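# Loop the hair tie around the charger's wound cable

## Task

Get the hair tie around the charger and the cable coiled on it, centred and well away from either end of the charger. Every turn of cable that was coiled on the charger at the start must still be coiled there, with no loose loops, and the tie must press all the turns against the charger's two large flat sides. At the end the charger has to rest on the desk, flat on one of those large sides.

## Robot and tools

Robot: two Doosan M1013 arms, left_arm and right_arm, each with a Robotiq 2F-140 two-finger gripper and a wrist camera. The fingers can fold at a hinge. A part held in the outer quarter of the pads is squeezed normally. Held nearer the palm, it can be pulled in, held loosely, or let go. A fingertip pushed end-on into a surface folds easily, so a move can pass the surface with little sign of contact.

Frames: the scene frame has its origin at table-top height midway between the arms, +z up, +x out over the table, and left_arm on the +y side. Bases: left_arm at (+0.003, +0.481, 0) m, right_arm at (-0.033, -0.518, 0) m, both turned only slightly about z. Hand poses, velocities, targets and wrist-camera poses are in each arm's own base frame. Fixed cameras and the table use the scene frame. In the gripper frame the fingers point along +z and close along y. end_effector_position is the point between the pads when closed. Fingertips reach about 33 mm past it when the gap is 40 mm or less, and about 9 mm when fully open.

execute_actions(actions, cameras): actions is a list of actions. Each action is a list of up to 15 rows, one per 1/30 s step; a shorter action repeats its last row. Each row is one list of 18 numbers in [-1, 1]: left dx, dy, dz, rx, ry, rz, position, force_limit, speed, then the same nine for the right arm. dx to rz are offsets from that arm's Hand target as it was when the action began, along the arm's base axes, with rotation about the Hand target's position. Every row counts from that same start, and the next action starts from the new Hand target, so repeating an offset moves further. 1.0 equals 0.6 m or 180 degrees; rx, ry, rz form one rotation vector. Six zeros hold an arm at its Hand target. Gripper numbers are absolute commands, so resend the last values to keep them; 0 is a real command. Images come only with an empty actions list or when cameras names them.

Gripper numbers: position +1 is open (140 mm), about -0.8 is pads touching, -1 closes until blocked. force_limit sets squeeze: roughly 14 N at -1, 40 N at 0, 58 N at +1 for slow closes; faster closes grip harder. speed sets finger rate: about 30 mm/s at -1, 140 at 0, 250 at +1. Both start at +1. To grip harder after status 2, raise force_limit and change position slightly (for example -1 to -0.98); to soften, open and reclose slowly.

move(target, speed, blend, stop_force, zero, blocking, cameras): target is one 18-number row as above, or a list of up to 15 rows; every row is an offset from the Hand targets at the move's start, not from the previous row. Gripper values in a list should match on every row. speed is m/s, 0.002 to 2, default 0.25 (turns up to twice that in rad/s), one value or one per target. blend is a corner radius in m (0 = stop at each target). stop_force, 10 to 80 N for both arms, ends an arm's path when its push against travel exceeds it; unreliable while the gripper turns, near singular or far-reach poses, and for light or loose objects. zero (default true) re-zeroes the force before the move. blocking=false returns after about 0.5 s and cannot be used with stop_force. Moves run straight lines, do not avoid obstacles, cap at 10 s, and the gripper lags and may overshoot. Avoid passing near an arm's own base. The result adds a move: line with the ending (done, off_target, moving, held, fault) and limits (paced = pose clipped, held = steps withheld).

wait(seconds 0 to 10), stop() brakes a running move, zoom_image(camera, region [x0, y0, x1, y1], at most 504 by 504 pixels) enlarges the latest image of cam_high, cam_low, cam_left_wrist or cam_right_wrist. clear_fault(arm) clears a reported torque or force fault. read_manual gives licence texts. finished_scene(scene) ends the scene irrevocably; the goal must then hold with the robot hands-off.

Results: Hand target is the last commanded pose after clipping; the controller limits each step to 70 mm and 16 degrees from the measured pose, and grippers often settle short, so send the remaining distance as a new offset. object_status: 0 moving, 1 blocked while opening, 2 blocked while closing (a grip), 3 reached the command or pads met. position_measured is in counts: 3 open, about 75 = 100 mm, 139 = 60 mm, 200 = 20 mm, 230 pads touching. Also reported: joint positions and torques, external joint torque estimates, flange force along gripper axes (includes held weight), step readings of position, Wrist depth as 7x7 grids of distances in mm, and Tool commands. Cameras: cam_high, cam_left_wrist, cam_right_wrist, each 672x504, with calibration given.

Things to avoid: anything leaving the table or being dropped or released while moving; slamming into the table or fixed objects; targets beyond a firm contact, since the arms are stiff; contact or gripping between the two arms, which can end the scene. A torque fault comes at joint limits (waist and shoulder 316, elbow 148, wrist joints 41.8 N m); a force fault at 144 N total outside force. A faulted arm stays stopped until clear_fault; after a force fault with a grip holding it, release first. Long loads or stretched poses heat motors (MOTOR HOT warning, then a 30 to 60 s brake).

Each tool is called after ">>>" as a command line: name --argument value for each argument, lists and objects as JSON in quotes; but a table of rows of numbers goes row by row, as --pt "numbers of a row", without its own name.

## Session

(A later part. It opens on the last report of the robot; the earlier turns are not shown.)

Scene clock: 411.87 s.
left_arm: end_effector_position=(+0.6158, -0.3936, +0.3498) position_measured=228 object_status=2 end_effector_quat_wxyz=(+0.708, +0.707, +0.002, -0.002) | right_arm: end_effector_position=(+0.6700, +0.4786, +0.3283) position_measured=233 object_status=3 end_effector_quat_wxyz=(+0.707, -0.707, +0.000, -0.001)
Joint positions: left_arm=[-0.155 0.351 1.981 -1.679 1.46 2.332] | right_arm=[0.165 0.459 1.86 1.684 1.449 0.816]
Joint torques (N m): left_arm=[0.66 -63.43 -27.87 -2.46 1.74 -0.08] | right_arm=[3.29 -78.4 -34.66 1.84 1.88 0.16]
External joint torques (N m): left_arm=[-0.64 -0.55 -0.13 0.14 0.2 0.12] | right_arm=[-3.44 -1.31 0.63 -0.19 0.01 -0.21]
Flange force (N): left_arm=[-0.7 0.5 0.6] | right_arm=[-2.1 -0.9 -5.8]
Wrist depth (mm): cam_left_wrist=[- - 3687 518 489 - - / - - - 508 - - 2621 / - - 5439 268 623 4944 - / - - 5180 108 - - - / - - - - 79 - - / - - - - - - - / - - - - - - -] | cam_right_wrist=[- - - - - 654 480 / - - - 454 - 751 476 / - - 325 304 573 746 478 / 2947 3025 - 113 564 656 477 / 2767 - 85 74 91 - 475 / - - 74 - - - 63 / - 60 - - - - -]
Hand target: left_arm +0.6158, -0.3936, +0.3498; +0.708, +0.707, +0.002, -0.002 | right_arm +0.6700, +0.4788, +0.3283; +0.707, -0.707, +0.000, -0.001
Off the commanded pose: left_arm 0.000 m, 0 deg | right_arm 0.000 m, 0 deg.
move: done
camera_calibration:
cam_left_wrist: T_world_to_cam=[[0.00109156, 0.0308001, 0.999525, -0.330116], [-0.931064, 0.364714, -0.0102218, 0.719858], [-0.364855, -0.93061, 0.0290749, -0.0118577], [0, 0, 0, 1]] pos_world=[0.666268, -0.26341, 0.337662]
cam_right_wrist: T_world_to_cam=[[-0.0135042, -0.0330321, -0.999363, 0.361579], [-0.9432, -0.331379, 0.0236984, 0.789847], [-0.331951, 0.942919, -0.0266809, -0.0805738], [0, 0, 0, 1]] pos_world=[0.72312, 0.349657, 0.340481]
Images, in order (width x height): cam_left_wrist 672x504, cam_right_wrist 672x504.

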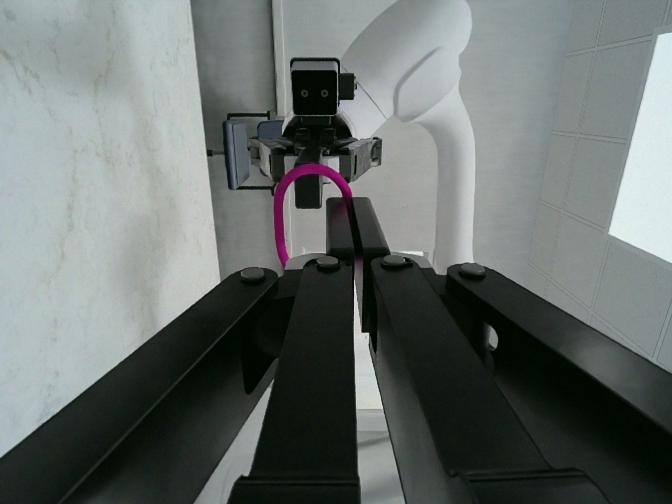

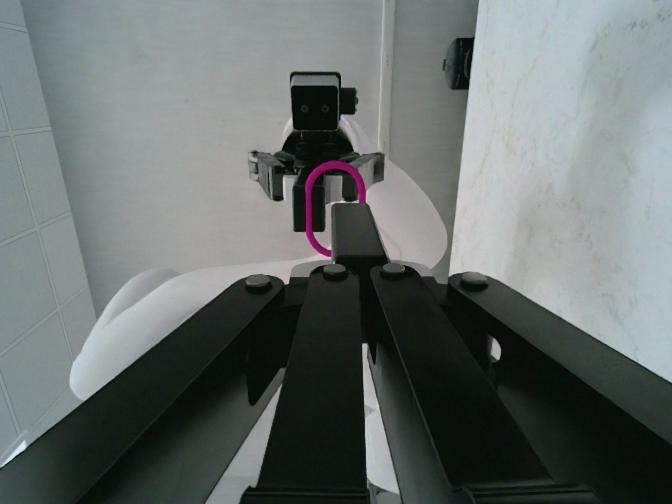

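>>> move --target '[0,0,0,0,0,0,-1,0,-1, -0.0033,0.129,0.0008,0,0,0,-1,-1,0]' --speed 0.06 --stop_force 12 --cameras '["cam_left_wrist","cam_high","cam_right_wrist"]'

>>> zoom_image --camera "cam_right_wrist" --region '[270, 160, 420, 300]'

>>> zoom_image --camera "cam_left_wrist" --region '[240, 140, 390, 280]'

>>> zoom_image --camera "cam_high" --region '[300, 120, 420, 220]'

Scene clock: 422.60 s.
left_arm: end_effector_position=(+0.6158, -0.3936, +0.3498) position_measured=228 object_status=2 end_effector_quat_wxyz=(+0.708, +0.707, +0.002, -0.002) | right_arm: end_effector_position=(+0.6680, +0.5562, +0.3288) position_measured=233 object_status=3 end_effector_quat_wxyz=(+0.707, -0.707, +0.000, -0.001)
Joint positions: left_arm=[-0.155 0.351 1.981 -1.679 1.46 2.332] | right_arm=[0.274 0.481 1.821 1.757 1.367 0.82]
Joint torques (N m): left_arm=[1.15 -63.58 -28.03 -2.47 1.73 -0.11] | right_arm=[2.94 -81.48 -34.87 1.31 2.07 0.13]
External joint torques (N m): left_arm=[-1.21 0.1 0.1 0.15 0.2 0.15] | right_arm=[-2.89 -1.37 0.06 0.07 -0.18 -0.18]
Flange force (N): left_arm=[-0.4 -0.5 1.5] | right_arm=[-0.8 -1.2 -4.3]
Wrist depth (mm): cam_left_wrist=[- - 3817 428 418 3022 - / - - 3956 436 452 - 4029 / - - 234 262 541 4266 3108 / - - - 117 576 - - / - - - - 79 - - / - - - - - - - / - - - - - - -] | cam_right_wrist=[- 4281 - - 3337 696 473 / - - - 370 - 698 478 / - - 285 257 492 700 478 / - - - 125 499 - 455 / 2608 - 85 74 91 - 474 / - - 74 - - - 63 / - 60 - - - - -]
Hand target: left_arm +0.6158, -0.3936, +0.3498; +0.708, +0.707, +0.002, -0.002 | right_arm +0.6680, +0.5562, +0.3288; +0.707, -0.707, +0.000, -0.001
Off the commanded pose: left_arm 0.000 m, 0 deg | right_arm 0.000 m, 0 deg.
move: done
camera_calibration:
cam_left_wrist: T_world_to_cam=[[0.00109156, 0.0308001, 0.999525, -0.330116], [-0.931064, 0.364714, -0.0102218, 0.719858], [-0.364855, -0.93061, 0.0290749, -0.0118577], [0, 0, 0, 1]] pos_world=[0.666268, -0.26341, 0.337662]
cam_right_wrist: T_world_to_cam=[[-0.0135016, -0.0330336, -0.999363, 0.36461], [-0.943189, -0.331411, 0.0236973, 0.813636], [-0.331983, 0.942908, -0.0266823, -0.154272], [0, 0, 0, 1]] pos_world=[0.72112, 0.427157, 0.340981]

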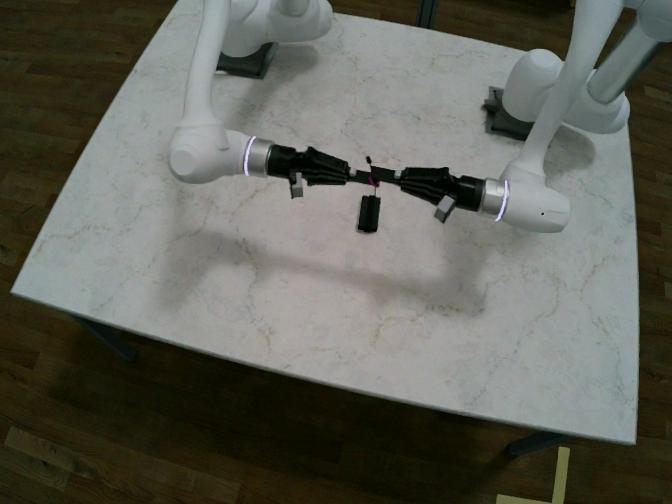

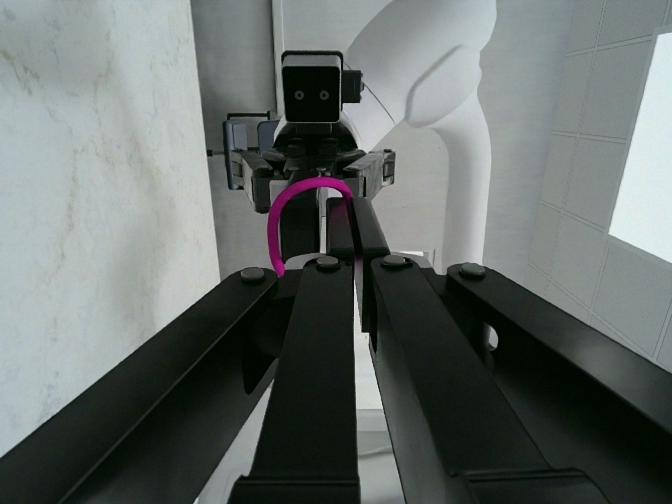

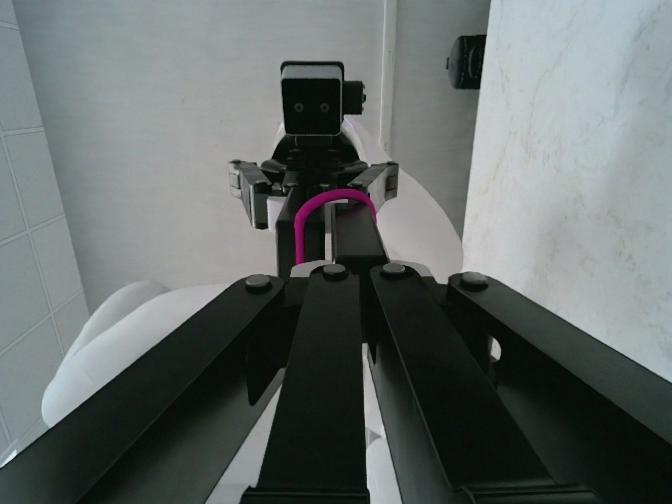

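Scaled by 3.360 from the camera's 672x504 image, which has a finer 960x720 frame.

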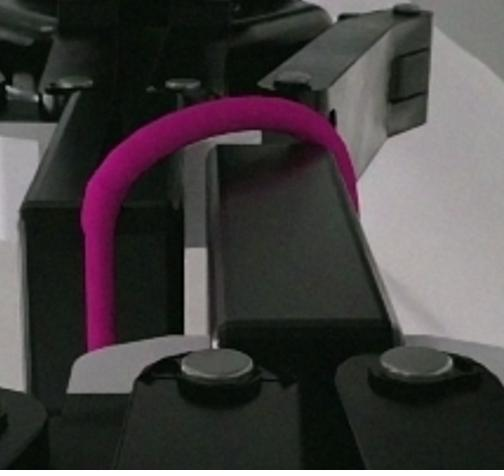

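Scaled by 3.360 from the camera's 672x504 image, which has a finer 960x720 frame.

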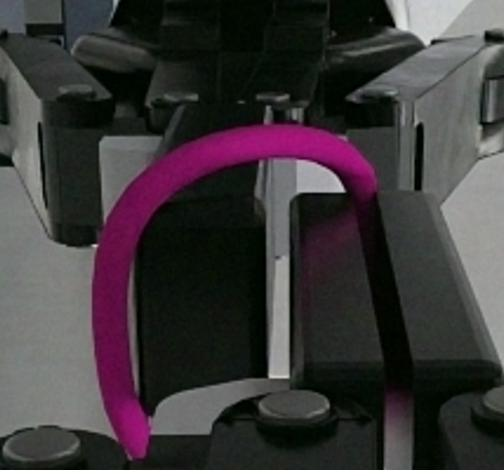

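Scaled by 4.200 from the camera's 672x504 image, which has a finer 960x720 frame.

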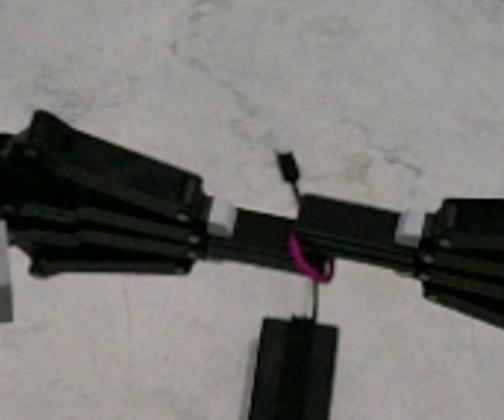

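>>> move --pt "0 0 0 0 0 0 -1 0 -1 0 0.008 0 0 0 0 -1 -1 -1" --pt "0 0 0 0 0 0 -1 0 -1 0 0.008 -0.012 0 0 0 -0.65 0 -1" --speed 0.06 --cameras '["cam_left_wrist","cam_right_wrist"]'

>>> zoom_image --camera "cam_right_wrist" --region '[250, 160, 420, 300]'

>>> zoom_image --camera "cam_left_wrist" --region '[230, 140, 390, 280]'

Scene clock: 439.77 s.
left_arm: end_effector_position=(+0.6158, -0.3936, +0.3498) position_measured=228 object_status=2 end_effector_quat_wxyz=(+0.708, +0.707, +0.002, -0.002) | right_arm: end_effector_position=(+0.6680, +0.5610, +0.3215) position_measured=211 object_status=0 end_effector_quat_wxyz=(+0.707, -0.707, +0.000, -0.001)
Joint positions: left_arm=[-0.155 0.351 1.981 -1.679 1.46 2.332] | right_arm=[0.281 0.491 1.821 1.764 1.364 0.809]
Joint torques (N m): left_arm=[0.44 -61.01 -26.28 -1.58 0.73 -0.14] | right_arm=[3.14 -85.11 -36.57 2.26 3.13 0.11]
External joint torques (N m): left_arm=[-0.55 -2.45 -1.65 -0.74 1.2 0.19] | right_arm=[-3.18 2.24 2.15 -0.92 -1.23 -0.16]
Flange force (N): left_arm=[-0.2 3.3 0.3] | right_arm=[-0.3 3.2 -4.5]
Wrist depth (mm): cam_left_wrist=[- - 2621 437 406 - - / - - 3626 433 463 - - / - - 230 235 554 3566 - / - - 148 117 - - - / - - - - 79 - - / - - - - - - - / - - - - - - -] | cam_right_wrist=[- - - - 2521 702 466 / - - - 371 - 756 468 / - - 234 273 498 646 465 / 2521 - 146 125 480 688 467 / - - 88 74 - 96 444 / - - - - - 66 66 / - 63 - - - - 62]
Hand target: left_arm +0.6158, -0.3936, +0.3498; +0.708, +0.707, +0.002, -0.002 | right_arm +0.6680, +0.5610, +0.3216; +0.707, -0.707, +0.000, -0.001
Off the commanded pose: left_arm 0.000 m, 0 deg | right_arm 0.000 m, 0 deg.
move: done
camera_calibration:
cam_left_wrist: T_world_to_cam=[[0.00112843, 0.0308951, 0.999522, -0.330215], [-0.931051, 0.364746, -0.0102231, 0.71986], [-0.364888, -0.930594, 0.0291765, -0.0118697], [0, 0, 0, 1]] pos_world=[0.666268, -0.26341, 0.337763]
cam_right_wrist: T_world_to_cam=[[-0.0135955, -0.0330677, -0.999361, 0.357555], [-0.943187, -0.331409, 0.0237973, 0.815365], [-0.331984, 0.942908, -0.0266833, -0.158992], [0, 0, 0, 1]] pos_world=[0.72112, 0.431957, 0.33368]
Images, in order (width x height): cam_left_wrist 672x504, cam_right_wrist 672x504.

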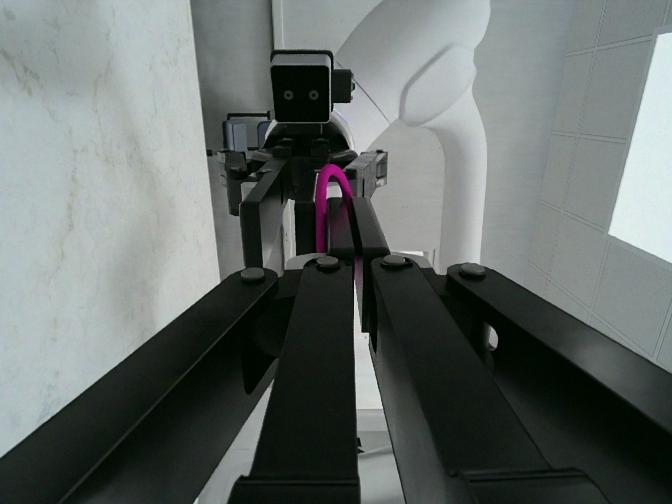

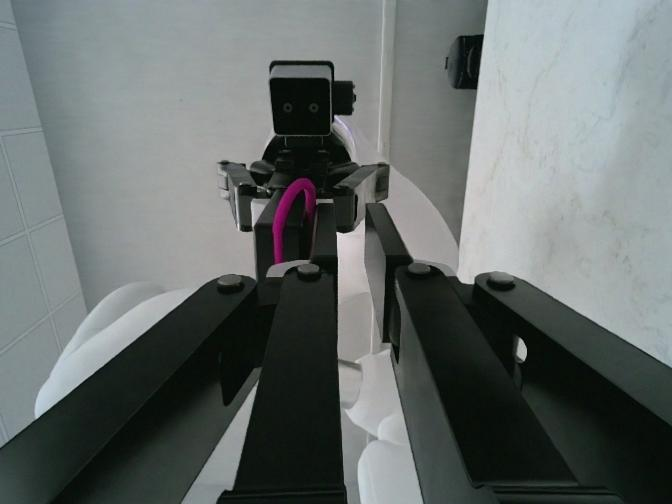

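Scaled by 2.965 from the camera's 672x504 image, which has a finer 960x720 frame.

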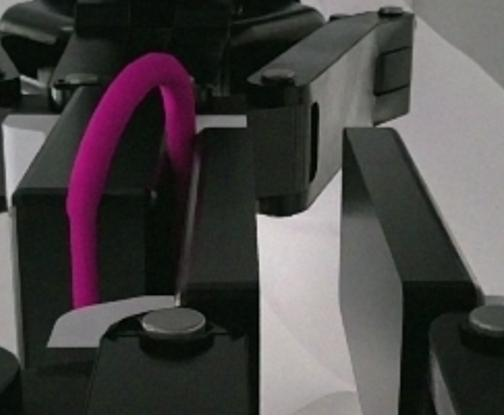

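Scaled by 3.150 from the camera's 672x504 image, which has a finer 960x720 frame.

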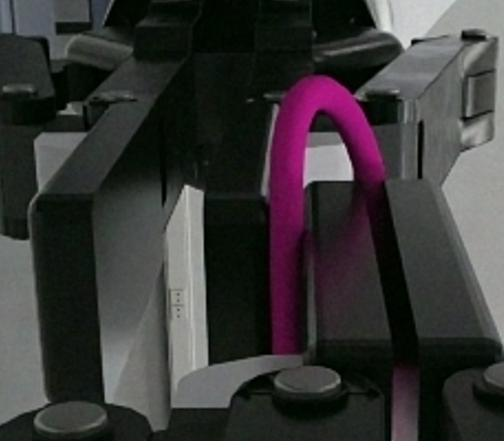

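>>> move --pt "0 0 0 0 0 0 -1 0 -1 0 -0.058 0 0 0 0 -0.65 0 -1" --pt "0 0 0 0 0 0 -1 0 -1 0 -0.058 0.012 0 0 0 -1 -1 0" --cameras '["cam_left_wrist","cam_high","cam_right_wrist"]'

>>> zoom_image --camera "cam_right_wrist" --region '[270, 160, 420, 300]'

>>> zoom_image --camera "cam_left_wrist" --region '[240, 140, 390, 280]'

>>> zoom_image --camera "cam_high" --region '[300, 120, 420, 220]'

Scene clock: 457.03 s.
left_arm: end_effector_position=(+0.6158, -0.3936, +0.3498) position_measured=228 object_status=2 end_effector_quat_wxyz=(+0.708, +0.707, +0.002, -0.002) | right_arm: end_effector_position=(+0.6680, +0.5262, +0.3288) position_measured=233 object_status=3 end_effector_quat_wxyz=(+0.707, -0.707, +0.000, -0.001)
Joint positions: left_arm=[-0.155 0.351 1.981 -1.679 1.46 2.332] | right_arm=[0.233 0.47 1.839 1.73 1.398 0.818]
Joint torques (N m): left_arm=[0.66 -63.74 -27.93 -2.43 1.78 -0.08] | right_arm=[3.15 -80.1 -34.75 1.44 2.08 0.12]
External joint torques (N m): left_arm=[-0.71 0.43 0.03 0.12 0.14 0.12] | right_arm=[-3.07 -1.48 0.21 0.04 -0.18 -0.17]
Flange force (N): left_arm=[0.3 -0.8 0.9] | right_arm=[-1.3 -1.3 -4.7]
Wrist depth (mm): cam_left_wrist=[- - - 3566 446 - - / - - 4440 464 478 2980 - / - - 299 274 585 - - / - - - 117 100 - 2719 / - - - - 79 - 2901 / - - - - - - - / - - - - - - -] | cam_right_wrist=[- - - - 2767 705 478 / - 3491 - 397 2836 698 474 / 2521 - 295 254 4052 648 426 / - - - 117 525 702 473 / - - 85 74 91 - 476 / - - 74 - - - 63 / - 60 - - - - -]
Hand target: left_arm +0.6158, -0.3936, +0.3498; +0.708, +0.707, +0.002, -0.002 | right_arm +0.6680, +0.5262, +0.3288; +0.707, -0.707, +0.000, -0.001
Off the commanded pose: left_arm 0.000 m, 0 deg | right_arm 0.000 m, 0 deg.
move: done
camera_calibration:
cam_left_wrist: T_world_to_cam=[[0.00109156, 0.0308001, 0.999525, -0.330116], [-0.931064, 0.364714, -0.0102218, 0.719858], [-0.364855, -0.93061, 0.0290749, -0.0118577], [0, 0, 0, 1]] pos_world=[0.666268, -0.26341, 0.337662]
cam_right_wrist: T_world_to_cam=[[-0.0135016, -0.0330336, -0.999363, 0.363619], [-0.943189, -0.331411, 0.0236973, 0.803694], [-0.331983, 0.942908, -0.0266823, -0.125985], [0, 0, 0, 1]] pos_world=[0.72112, 0.397157, 0.340981]

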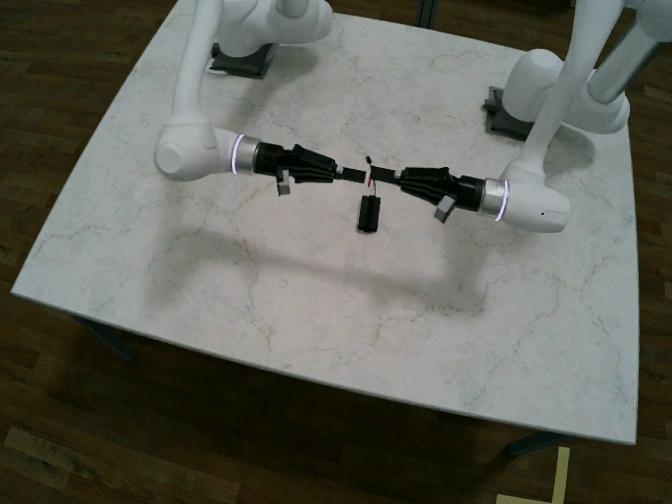

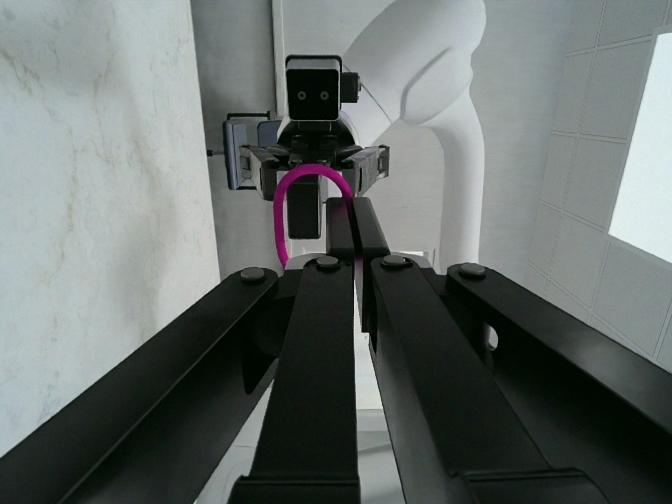

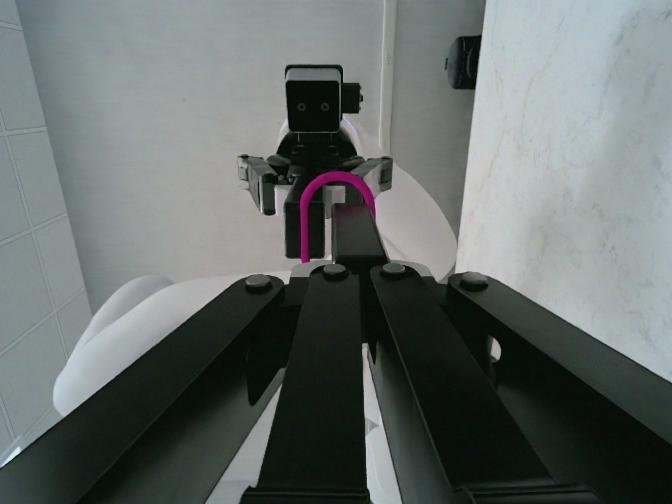

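Scaled by 3.360 from the camera's 672x504 image, which has a finer 960x720 frame.

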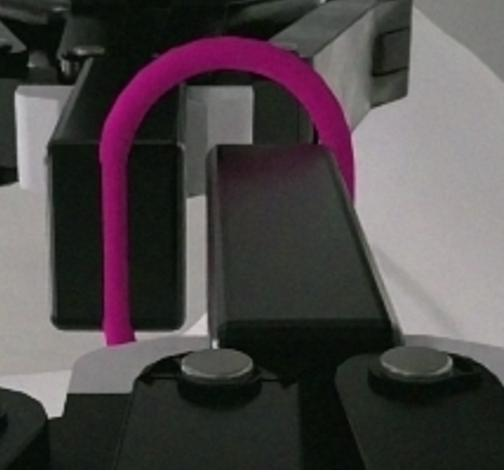

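Scaled by 3.360 from the camera's 672x504 image, which has a finer 960x720 frame.

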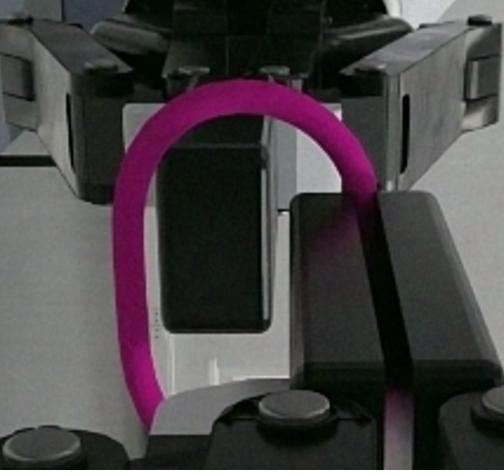

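Scaled by 4.200 from the camera's 672x504 image, which has a finer 960x720 frame.

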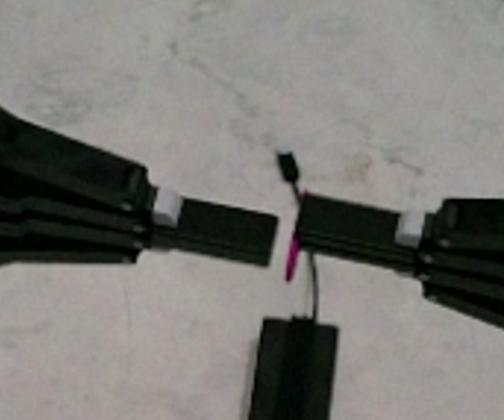

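>>> move --pt "0 0 0 0 0 0 -1 0 -1 -0.0105 0.0 -0.001 0 0 0 -1 -1 0" --pt "0 0 0 0 0 0 -1 0 -1 -0.0105 0.086 -0.001 0 0 0 -1 -1 0" --speed 0.06 --stop_force 14 --cameras '["cam_left_wrist","cam_high","cam_right_wrist"]'

>>> zoom_image --camera "cam_right_wrist" --region '[270, 160, 420, 300]'

>>> zoom_image --camera "cam_left_wrist" --region '[240, 140, 390, 280]'

>>> zoom_image --camera "cam_high" --region '[300, 120, 420, 220]'

Scene clock: 483.33 s.
left_arm: end_effector_position=(+0.6158, -0.3936, +0.3498) position_measured=228 object_status=2 end_effector_quat_wxyz=(+0.708, +0.707, +0.002, -0.002) | right_arm: end_effector_position=(+0.6617, +0.5778, +0.3282) position_measured=233 object_status=3 end_effector_quat_wxyz=(+0.707, -0.707, +0.000, -0.001)
Joint positions: left_arm=[-0.155 0.351 1.981 -1.679 1.46 2.332] | right_arm=[0.306 0.483 1.818 1.78 1.343 0.815]
Joint torques (N m): left_arm=[0.06 -62.22 -26.86 -1.91 1.2 -0.06] | right_arm=[3.6 -83.66 -36.51 1.9 2.7 0.13]
External joint torques (N m): left_arm=[-0.03 -1.51 -1.1 -0.42 0.73 0.11] | right_arm=[-3.56 0.76 1.67 -0.61 -0.8 -0.17]
Flange force (N): left_arm=[0.1 2.1 -0.3] | right_arm=[-0.8 1.5 -5.4]
Wrist depth (mm): cam_left_wrist=[- 791 3347 414 396 - - / - - 3687 420 429 - 4729 / 543 - 280 258 531 4944 3453 / - - 102 117 548 4629 2980 / - - - - 79 - - / - - - - - - - / - - - - - - -] | cam_right_wrist=[- - - - 2801 700 474 / - - 2638 318 - 707 475 / - - 241 220 470 698 498 / - 3151 130 125 465 749 498 / - - 85 74 91 - 474 / - - 74 - - - 63 / - 60 - - - - -]
Hand target: left_arm +0.6158, -0.3936, +0.3498; +0.708, +0.707, +0.002, -0.002 | right_arm +0.6617, +0.5778, +0.3282; +0.707, -0.707, +0.000, -0.001
Off the commanded pose: left_arm 0.000 m, 0 deg | right_arm 0.000 m, 0 deg.
move: done
camera_calibration:
cam_left_wrist: T_world_to_cam=[[0.00112843, 0.0308951, 0.999522, -0.330215], [-0.931051, 0.364746, -0.0102231, 0.71986], [-0.364888, -0.930594, 0.0291765, -0.0118697], [0, 0, 0, 1]] pos_world=[0.666268, -0.26341, 0.337763]
cam_right_wrist: T_world_to_cam=[[-0.0135016, -0.0330336, -0.999363, 0.364639], [-0.943189, -0.331411, 0.0236973, 0.814867], [-0.331983, 0.942908, -0.0266823, -0.176747], [0, 0, 0, 1]] pos_world=[0.71482, 0.448757, 0.340381]

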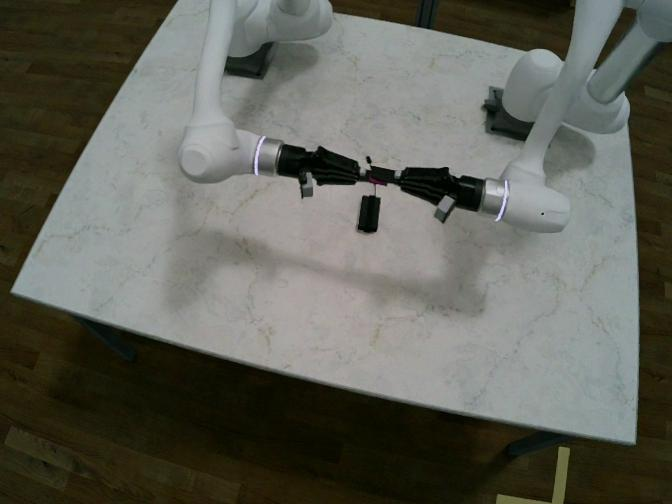

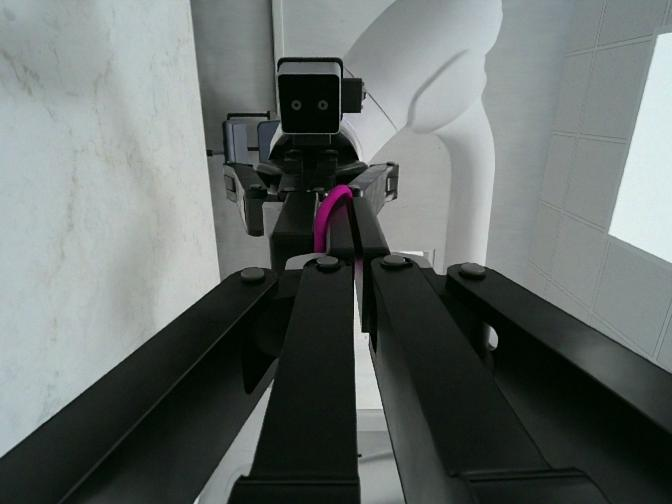

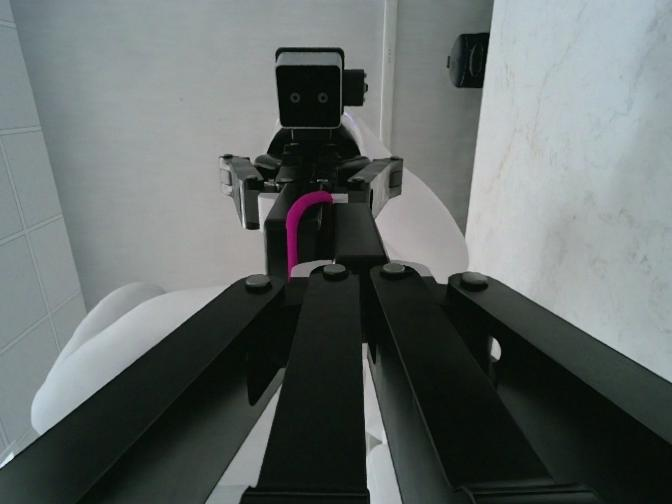

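Scaled by 3.360 from the camera's 672x504 image, which has a finer 960x720 frame.

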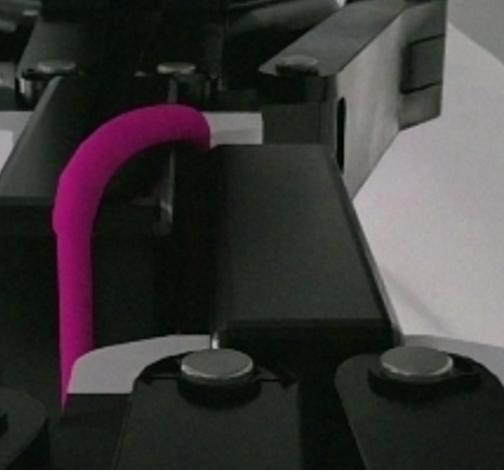

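Scaled by 3.360 from the camera's 672x504 image, which has a finer 960x720 frame.

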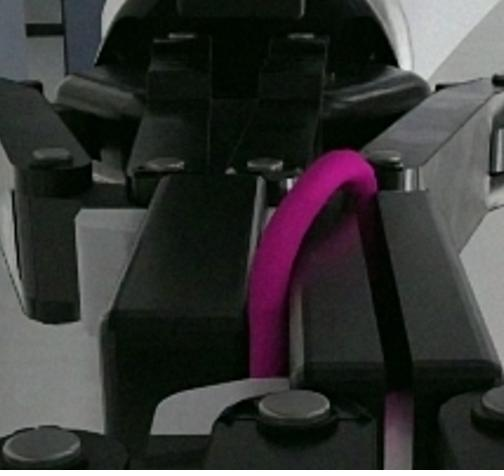

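Scaled by 4.200 from the camera's 672x504 image, which has a finer 960x720 frame.

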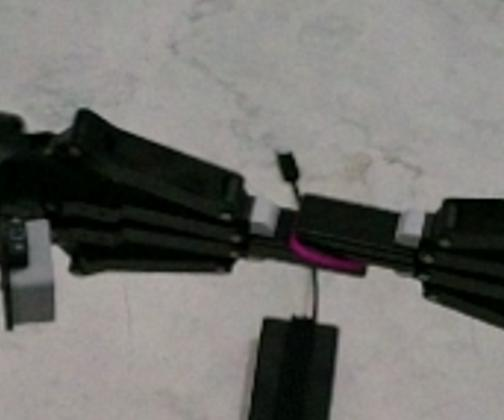

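>>> move --pt "0 0 0 0 0 0 -1 0 -1 0 -0.086 0 0 0 0 -1 -1 0" --pt "0 0 0 0 0 0 -1 0 -1 0.0105 -0.07 0.0035 0 0 0 -1 -1 0" --speed 0.1 --cameras '["cam_left_wrist","cam_right_wrist"]'

>>> zoom_image --camera "cam_left_wrist" --region '[240, 140, 390, 280]'

>>> zoom_image --camera "cam_right_wrist" --region '[270, 160, 420, 300]'

Scene clock: 501.87 s.
left_arm: end_effector_position=(+0.6158, -0.3936, +0.3498) position_measured=228 object_status=2 end_effector_quat_wxyz=(+0.708, +0.707, +0.002, -0.002) | right_arm: end_effector_position=(+0.6679, +0.5357, +0.3303) position_measured=233 object_status=3 end_effector_quat_wxyz=(+0.707, -0.707, +0.000, -0.001)
Joint positions: left_arm=[-0.155 0.351 1.981 -1.679 1.46 2.332] | right_arm=[0.246 0.472 1.833 1.738 1.388 0.821]
Joint torques (N m): left_arm=[0.71 -63.52 -27.83 -2.41 1.72 -0.12] | right_arm=[0.66 -78.1 -35.37 1.35 1.91 0.48]
External joint torques (N m): left_arm=[-0.58 -0.58 -0.21 0.09 0.22 0.17] | right_arm=[-0.68 -4.21 0.64 0.12 -0.01 -0.53]
Flange force (N): left_arm=[-0.5 0.5 0.6] | right_arm=[-6.5 -3.5 -2.8]
Wrist depth (mm): cam_left_wrist=[501 785 3687 469 433 - - / 479 - 3956 457 478 - - / 479 678 313 252 537 - - / - - - 111 620 - - / - - - - 79 - - / - - - - - - - / - - - - - - -] | cam_right_wrist=[- - - - 3025 700 504 / - 3545 - 407 3601 665 477 / - - 357 278 - 665 457 / - - - 117 513 705 481 / - - 85 74 91 - 478 / - - 74 - - - 63 / - 60 - - - - -]
Hand target: left_arm +0.6158, -0.3936, +0.3498; +0.708, +0.707, +0.002, -0.002 | right_arm +0.6680, +0.5358, +0.3303; +0.707, -0.707, +0.000, -0.001
Off the commanded pose: left_arm 0.000 m, 0 deg | right_arm 0.000 m, 0 deg.
move: done
camera_calibration:
cam_left_wrist: T_world_to_cam=[[0.00112843, 0.0308951, 0.999522, -0.330215], [-0.931051, 0.364746, -0.0102231, 0.71986], [-0.364888, -0.930594, 0.0291765, -0.0118697], [0, 0, 0, 1]] pos_world=[0.666268, -0.26341, 0.337763]
cam_right_wrist: T_world_to_cam=[[-0.0134087, -0.0329976, -0.999365, 0.365352], [-0.943202, -0.331381, 0.0235969, 0.806838], [-0.33195, 0.94292, -0.02668, -0.134932], [0, 0, 0, 1]] pos_world=[0.721119, 0.406657, 0.342481]
Images, in order (width x height): cam_left_wrist 672x504, cam_right_wrist 672x504.

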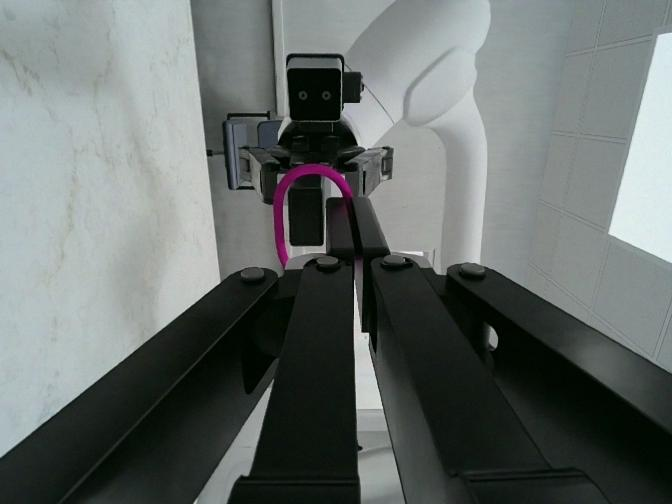

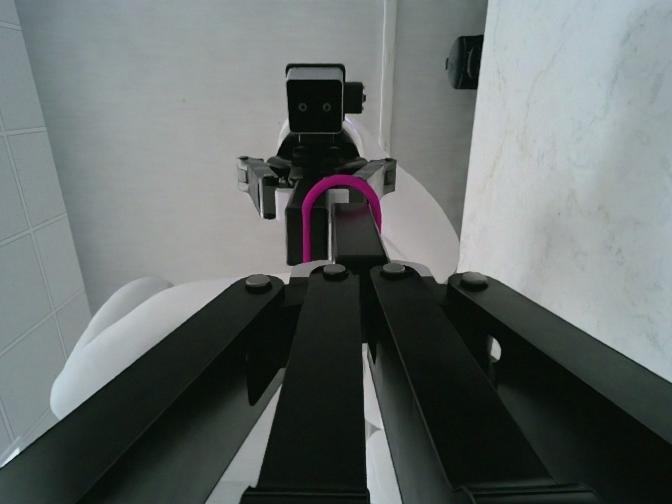

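Scaled by 3.360 from the camera's 672x504 image, which has a finer 960x720 frame.

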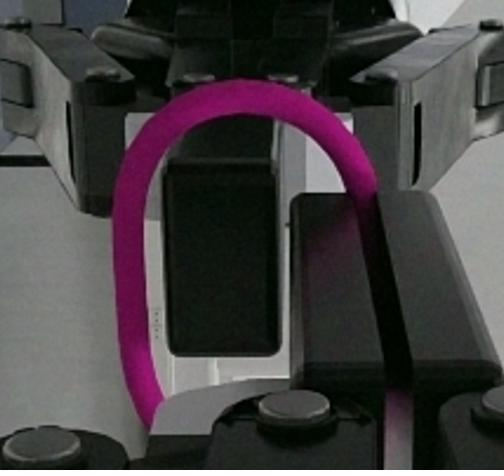

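Scaled by 3.360 from the camera's 672x504 image, which has a finer 960x720 frame.

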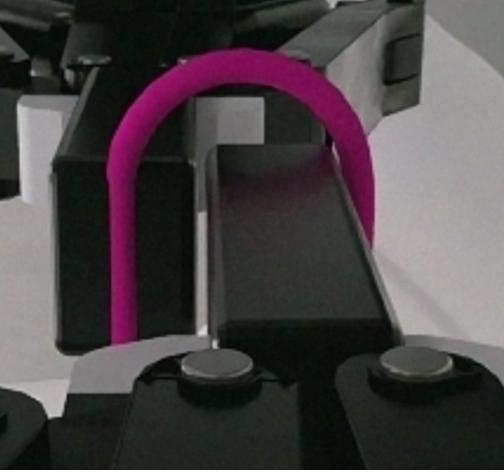

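>>> move --pt "0 0 0 0 0 0 -1 0 -1 0.0015 0.012 0.001 0 0 0 -1 -1 0" --pt "0 0 0 0 0 0 -1 0 -1 0.0015 0.04 0.001 0 0 0 -1 -1 0" --speed 0.04 --cameras '["cam_left_wrist","cam_high","cam_right_wrist"]'

>>> zoom_image --camera "cam_right_wrist" --region '[270, 160, 420, 300]'

>>> zoom_image --camera "cam_left_wrist" --region '[240, 140, 390, 280]'

>>> zoom_image --camera "cam_high" --region '[300, 120, 420, 220]'

Scene clock: 518.73 s.
left_arm: end_effector_position=(+0.6158, -0.3936, +0.3498) position_measured=228 object_status=2 end_effector_quat_wxyz=(+0.708, +0.707, +0.002, -0.002) | right_arm: end_effector_position=(+0.6689, +0.5597, +0.3309) position_measured=233 object_status=3 end_effector_quat_wxyz=(+0.707, -0.707, +0.000, -0.001)
Joint positions: left_arm=[-0.155 0.351 1.981 -1.679 1.46 2.332] | right_arm=[0.279 0.481 1.815 1.759 1.362 0.825]
Joint torques (N m): left_arm=[0.52 -63.88 -27.9 -2.43 1.77 -0.1] | right_arm=[2.79 -81.6 -34.3 1.21 2 0.16]
External joint torques (N m): left_arm=[-0.63 0.32 -0.02 0.11 0.16 0.15] | right_arm=[-2.92 -0.7 -0.46 0.17 -0.13 -0.21]
Flange force (N): left_arm=[0.2 -0.7 0.8] | right_arm=[1.0 -0.7 -3.7]
Wrist depth (mm): cam_left_wrist=[- - 3751 435 417 - - / - - 3956 430 449 - - / - - 289 229 548 4266 2501 / - - - 117 585 - - / 465 - - - 79 - - / - - - - - - - / - - - - - - -] | cam_right_wrist=[- - 2549 - 2140 602 482 / - - - 374 - 734 479 / - - 289 246 474 667 476 / - 3066 154 124 489 709 479 / - - 85 74 91 - 483 / - - 74 - - - 63 / - 60 - - - - -]
Hand target: left_arm +0.6158, -0.3936, +0.3498; +0.708, +0.707, +0.002, -0.002 | right_arm +0.6689, +0.5598, +0.3309; +0.707, -0.707, +0.000, -0.001
Off the commanded pose: left_arm 0.000 m, 0 deg | right_arm 0.000 m, 0 deg.
move: done
camera_calibration:
cam_left_wrist: T_world_to_cam=[[0.00109156, 0.0308001, 0.999525, -0.330116], [-0.931064, 0.364714, -0.0102218, 0.719858], [-0.364855, -0.93061, 0.0290749, -0.0118577], [0, 0, 0, 1]] pos_world=[0.666268, -0.26341, 0.337662]
cam_right_wrist: T_world_to_cam=[[-0.0135016, -0.0330336, -0.999363, 0.366837], [-0.943189, -0.331411, 0.0236973, 0.815595], [-0.331983, 0.942908, -0.0266823, -0.157218], [0, 0, 0, 1]] pos_world=[0.72202, 0.430657, 0.343081]

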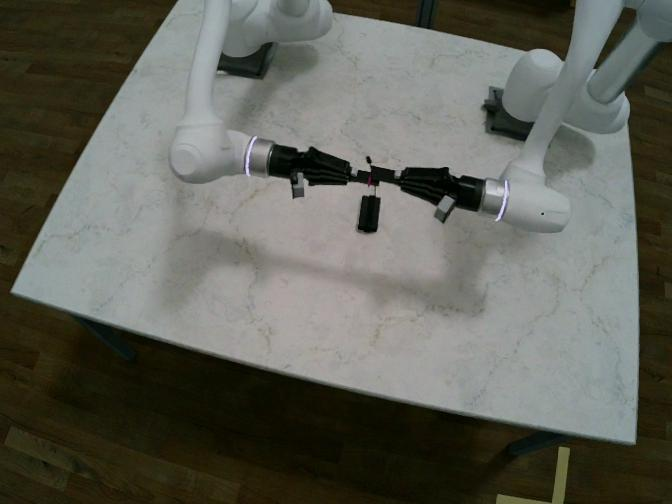

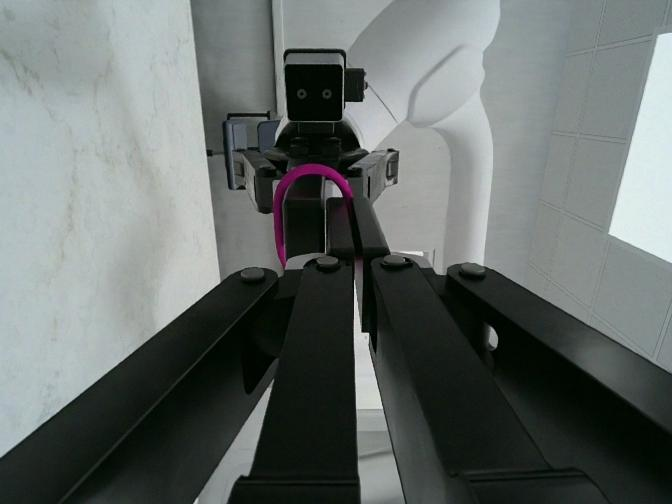

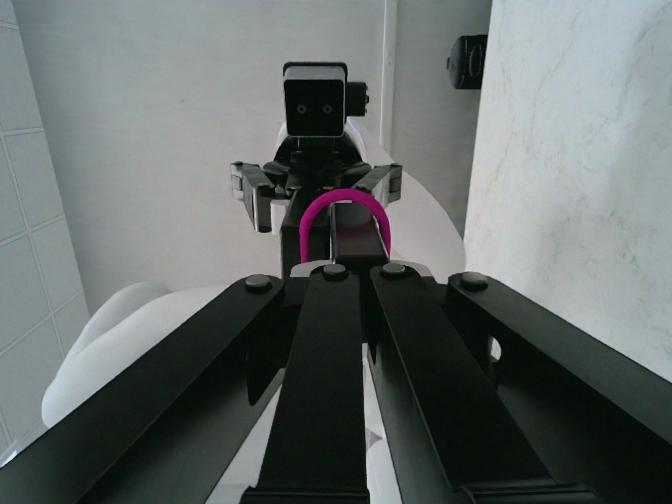

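Scaled by 3.360 from the camera's 672x504 image, which has a finer 960x720 frame.

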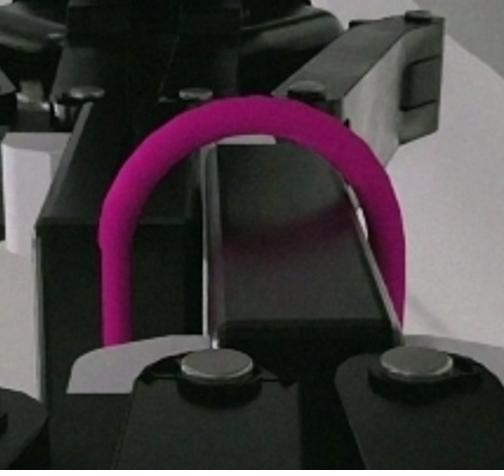

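Scaled by 3.360 from the camera's 672x504 image, which has a finer 960x720 frame.

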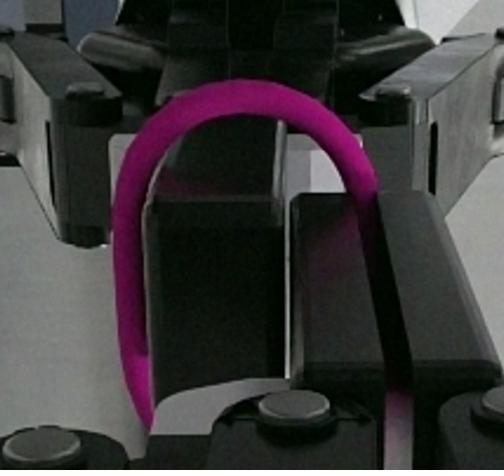

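Scaled by 4.200 from the camera's 672x504 image, which has a finer 960x720 frame.

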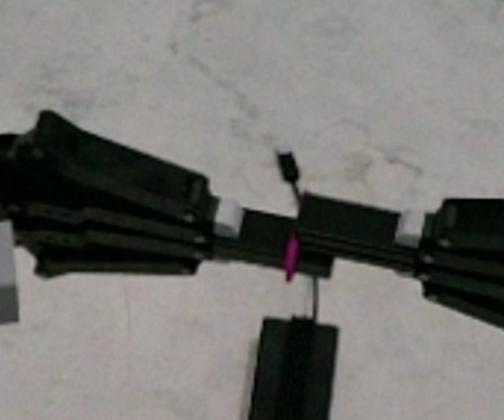

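>>> move --pt "0 0 0 0 0 0 -1 0 -1 0 0 -0.006 0 0 0 -1 -1 0" --pt "0 0 0 0 0 0 -1 0 -1 0 0 -0.006 0 0 0 -0.7 0 -1" --pt "0 0 0 0 0 0 -1 0 -1 0 0 -0.014 0 0 0 -0.7 0 -1" --pt "0 0 0 0 0 0 -1 0 -1 0 0 -0.014 0 0 0 -0.62 0 -1" --pt "0 0 0 0 0 0 -1 0 -1 0 0 -0.02 0 0 0 -0.62 0 -1" --speed 0.05 --cameras '["cam_left_wrist","cam_right_wrist"]'

>>> zoom_image --camera "cam_right_wrist" --region '[270, 160, 420, 300]'

>>> zoom_image --camera "cam_left_wrist" --region '[240, 140, 390, 280]'

Scene clock: 531.40 s.
left_arm: end_effector_position=(+0.6158, -0.3936, +0.3498) position_measured=228 object_status=2 end_effector_quat_wxyz=(+0.708, +0.707, +0.002, -0.002) | right_arm: end_effector_position=(+0.6689, +0.5598, +0.3189) position_measured=208 object_status=3 end_effector_quat_wxyz=(+0.707, -0.707, +0.000, -0.001)
Joint positions: left_arm=[-0.155 0.351 1.981 -1.679 1.46 2.332] | right_arm=[0.279 0.495 1.821 1.763 1.366 0.805]
Joint torques (N m): left_arm=[0.4 -66.39 -29.28 -3.22 2.96 -0.09] | right_arm=[2.66 -79.38 -33.11 0.55 0.94 -0.01]
External joint torques (N m): left_arm=[-0.41 2.93 1.35 0.9 -1.03 0.14] | right_arm=[-2.6 -4.6 -1.42 0.79 0.99 -0.04]
Flange force (N): left_arm=[1.1 -4.3 1.0] | right_arm=[-1.7 -5.3 -4.7]
Wrist depth (mm): cam_left_wrist=[457 - - 424 407 - 3199 / - - - 432 475 - - / 552 - 217 229 531 - - / - 735 150 117 579 - - / - - - - 79 - 2863 / - - - - - - - / - - - - - - -] | cam_right_wrist=[- - - - 2669 634 443 / - - - 378 - 639 461 / - - 242 276 - - 440 / - - 150 139 125 681 463 / 2701 - 85 74 - 96 441 / - - - - - 72 66 / - 64 - - - - 63]
Hand target: left_arm +0.6158, -0.3936, +0.3498; +0.708, +0.707, +0.002, -0.002 | right_arm +0.6689, +0.5598, +0.3189; +0.707, -0.707, +0.000, -0.001
Off the commanded pose: left_arm 0.000 m, 0 deg | right_arm 0.000 m, 0 deg.
move: done
camera_calibration:
cam_left_wrist: T_world_to_cam=[[0.00109156, 0.0308001, 0.999525, -0.330116], [-0.931064, 0.364714, -0.0102218, 0.719858], [-0.364855, -0.93061, 0.0290749, -0.0118577], [0, 0, 0, 1]] pos_world=[0.666268, -0.26341, 0.337662]
cam_right_wrist: T_world_to_cam=[[-0.0135016, -0.0330336, -0.999363, 0.354848], [-0.943189, -0.331411, 0.0236973, 0.815913], [-0.331983, 0.942908, -0.0266823, -0.157632], [0, 0, 0, 1]] pos_world=[0.72202, 0.430757, 0.331081]
Images, in order (width x height): cam_left_wrist 672x504, cam_right_wrist 672x504.

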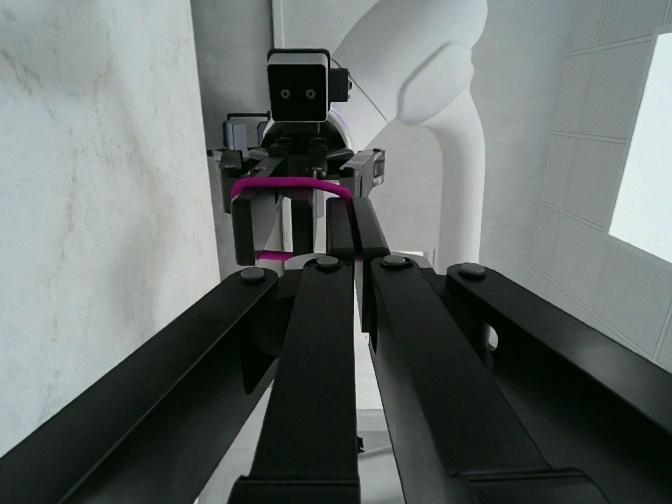

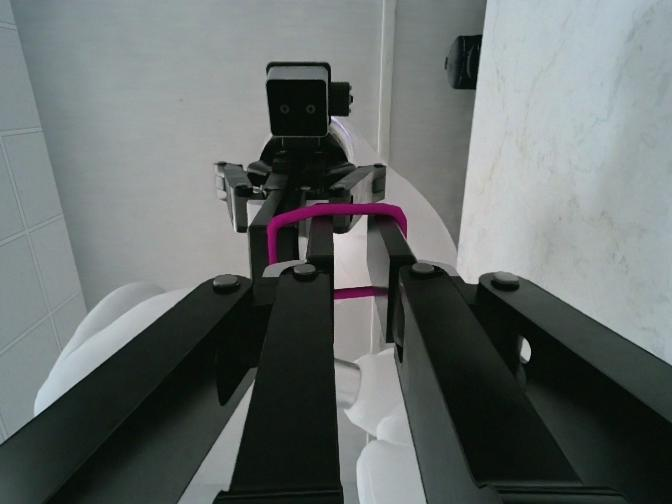

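Scaled by 3.360 from the camera's 672x504 image, which has a finer 960x720 frame.

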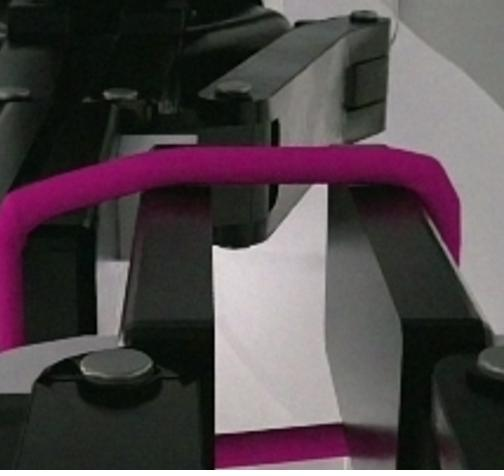

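Scaled by 3.360 from the camera's 672x504 image, which has a finer 960x720 frame.

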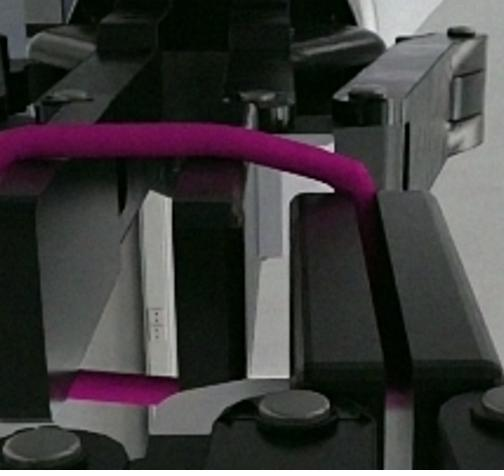

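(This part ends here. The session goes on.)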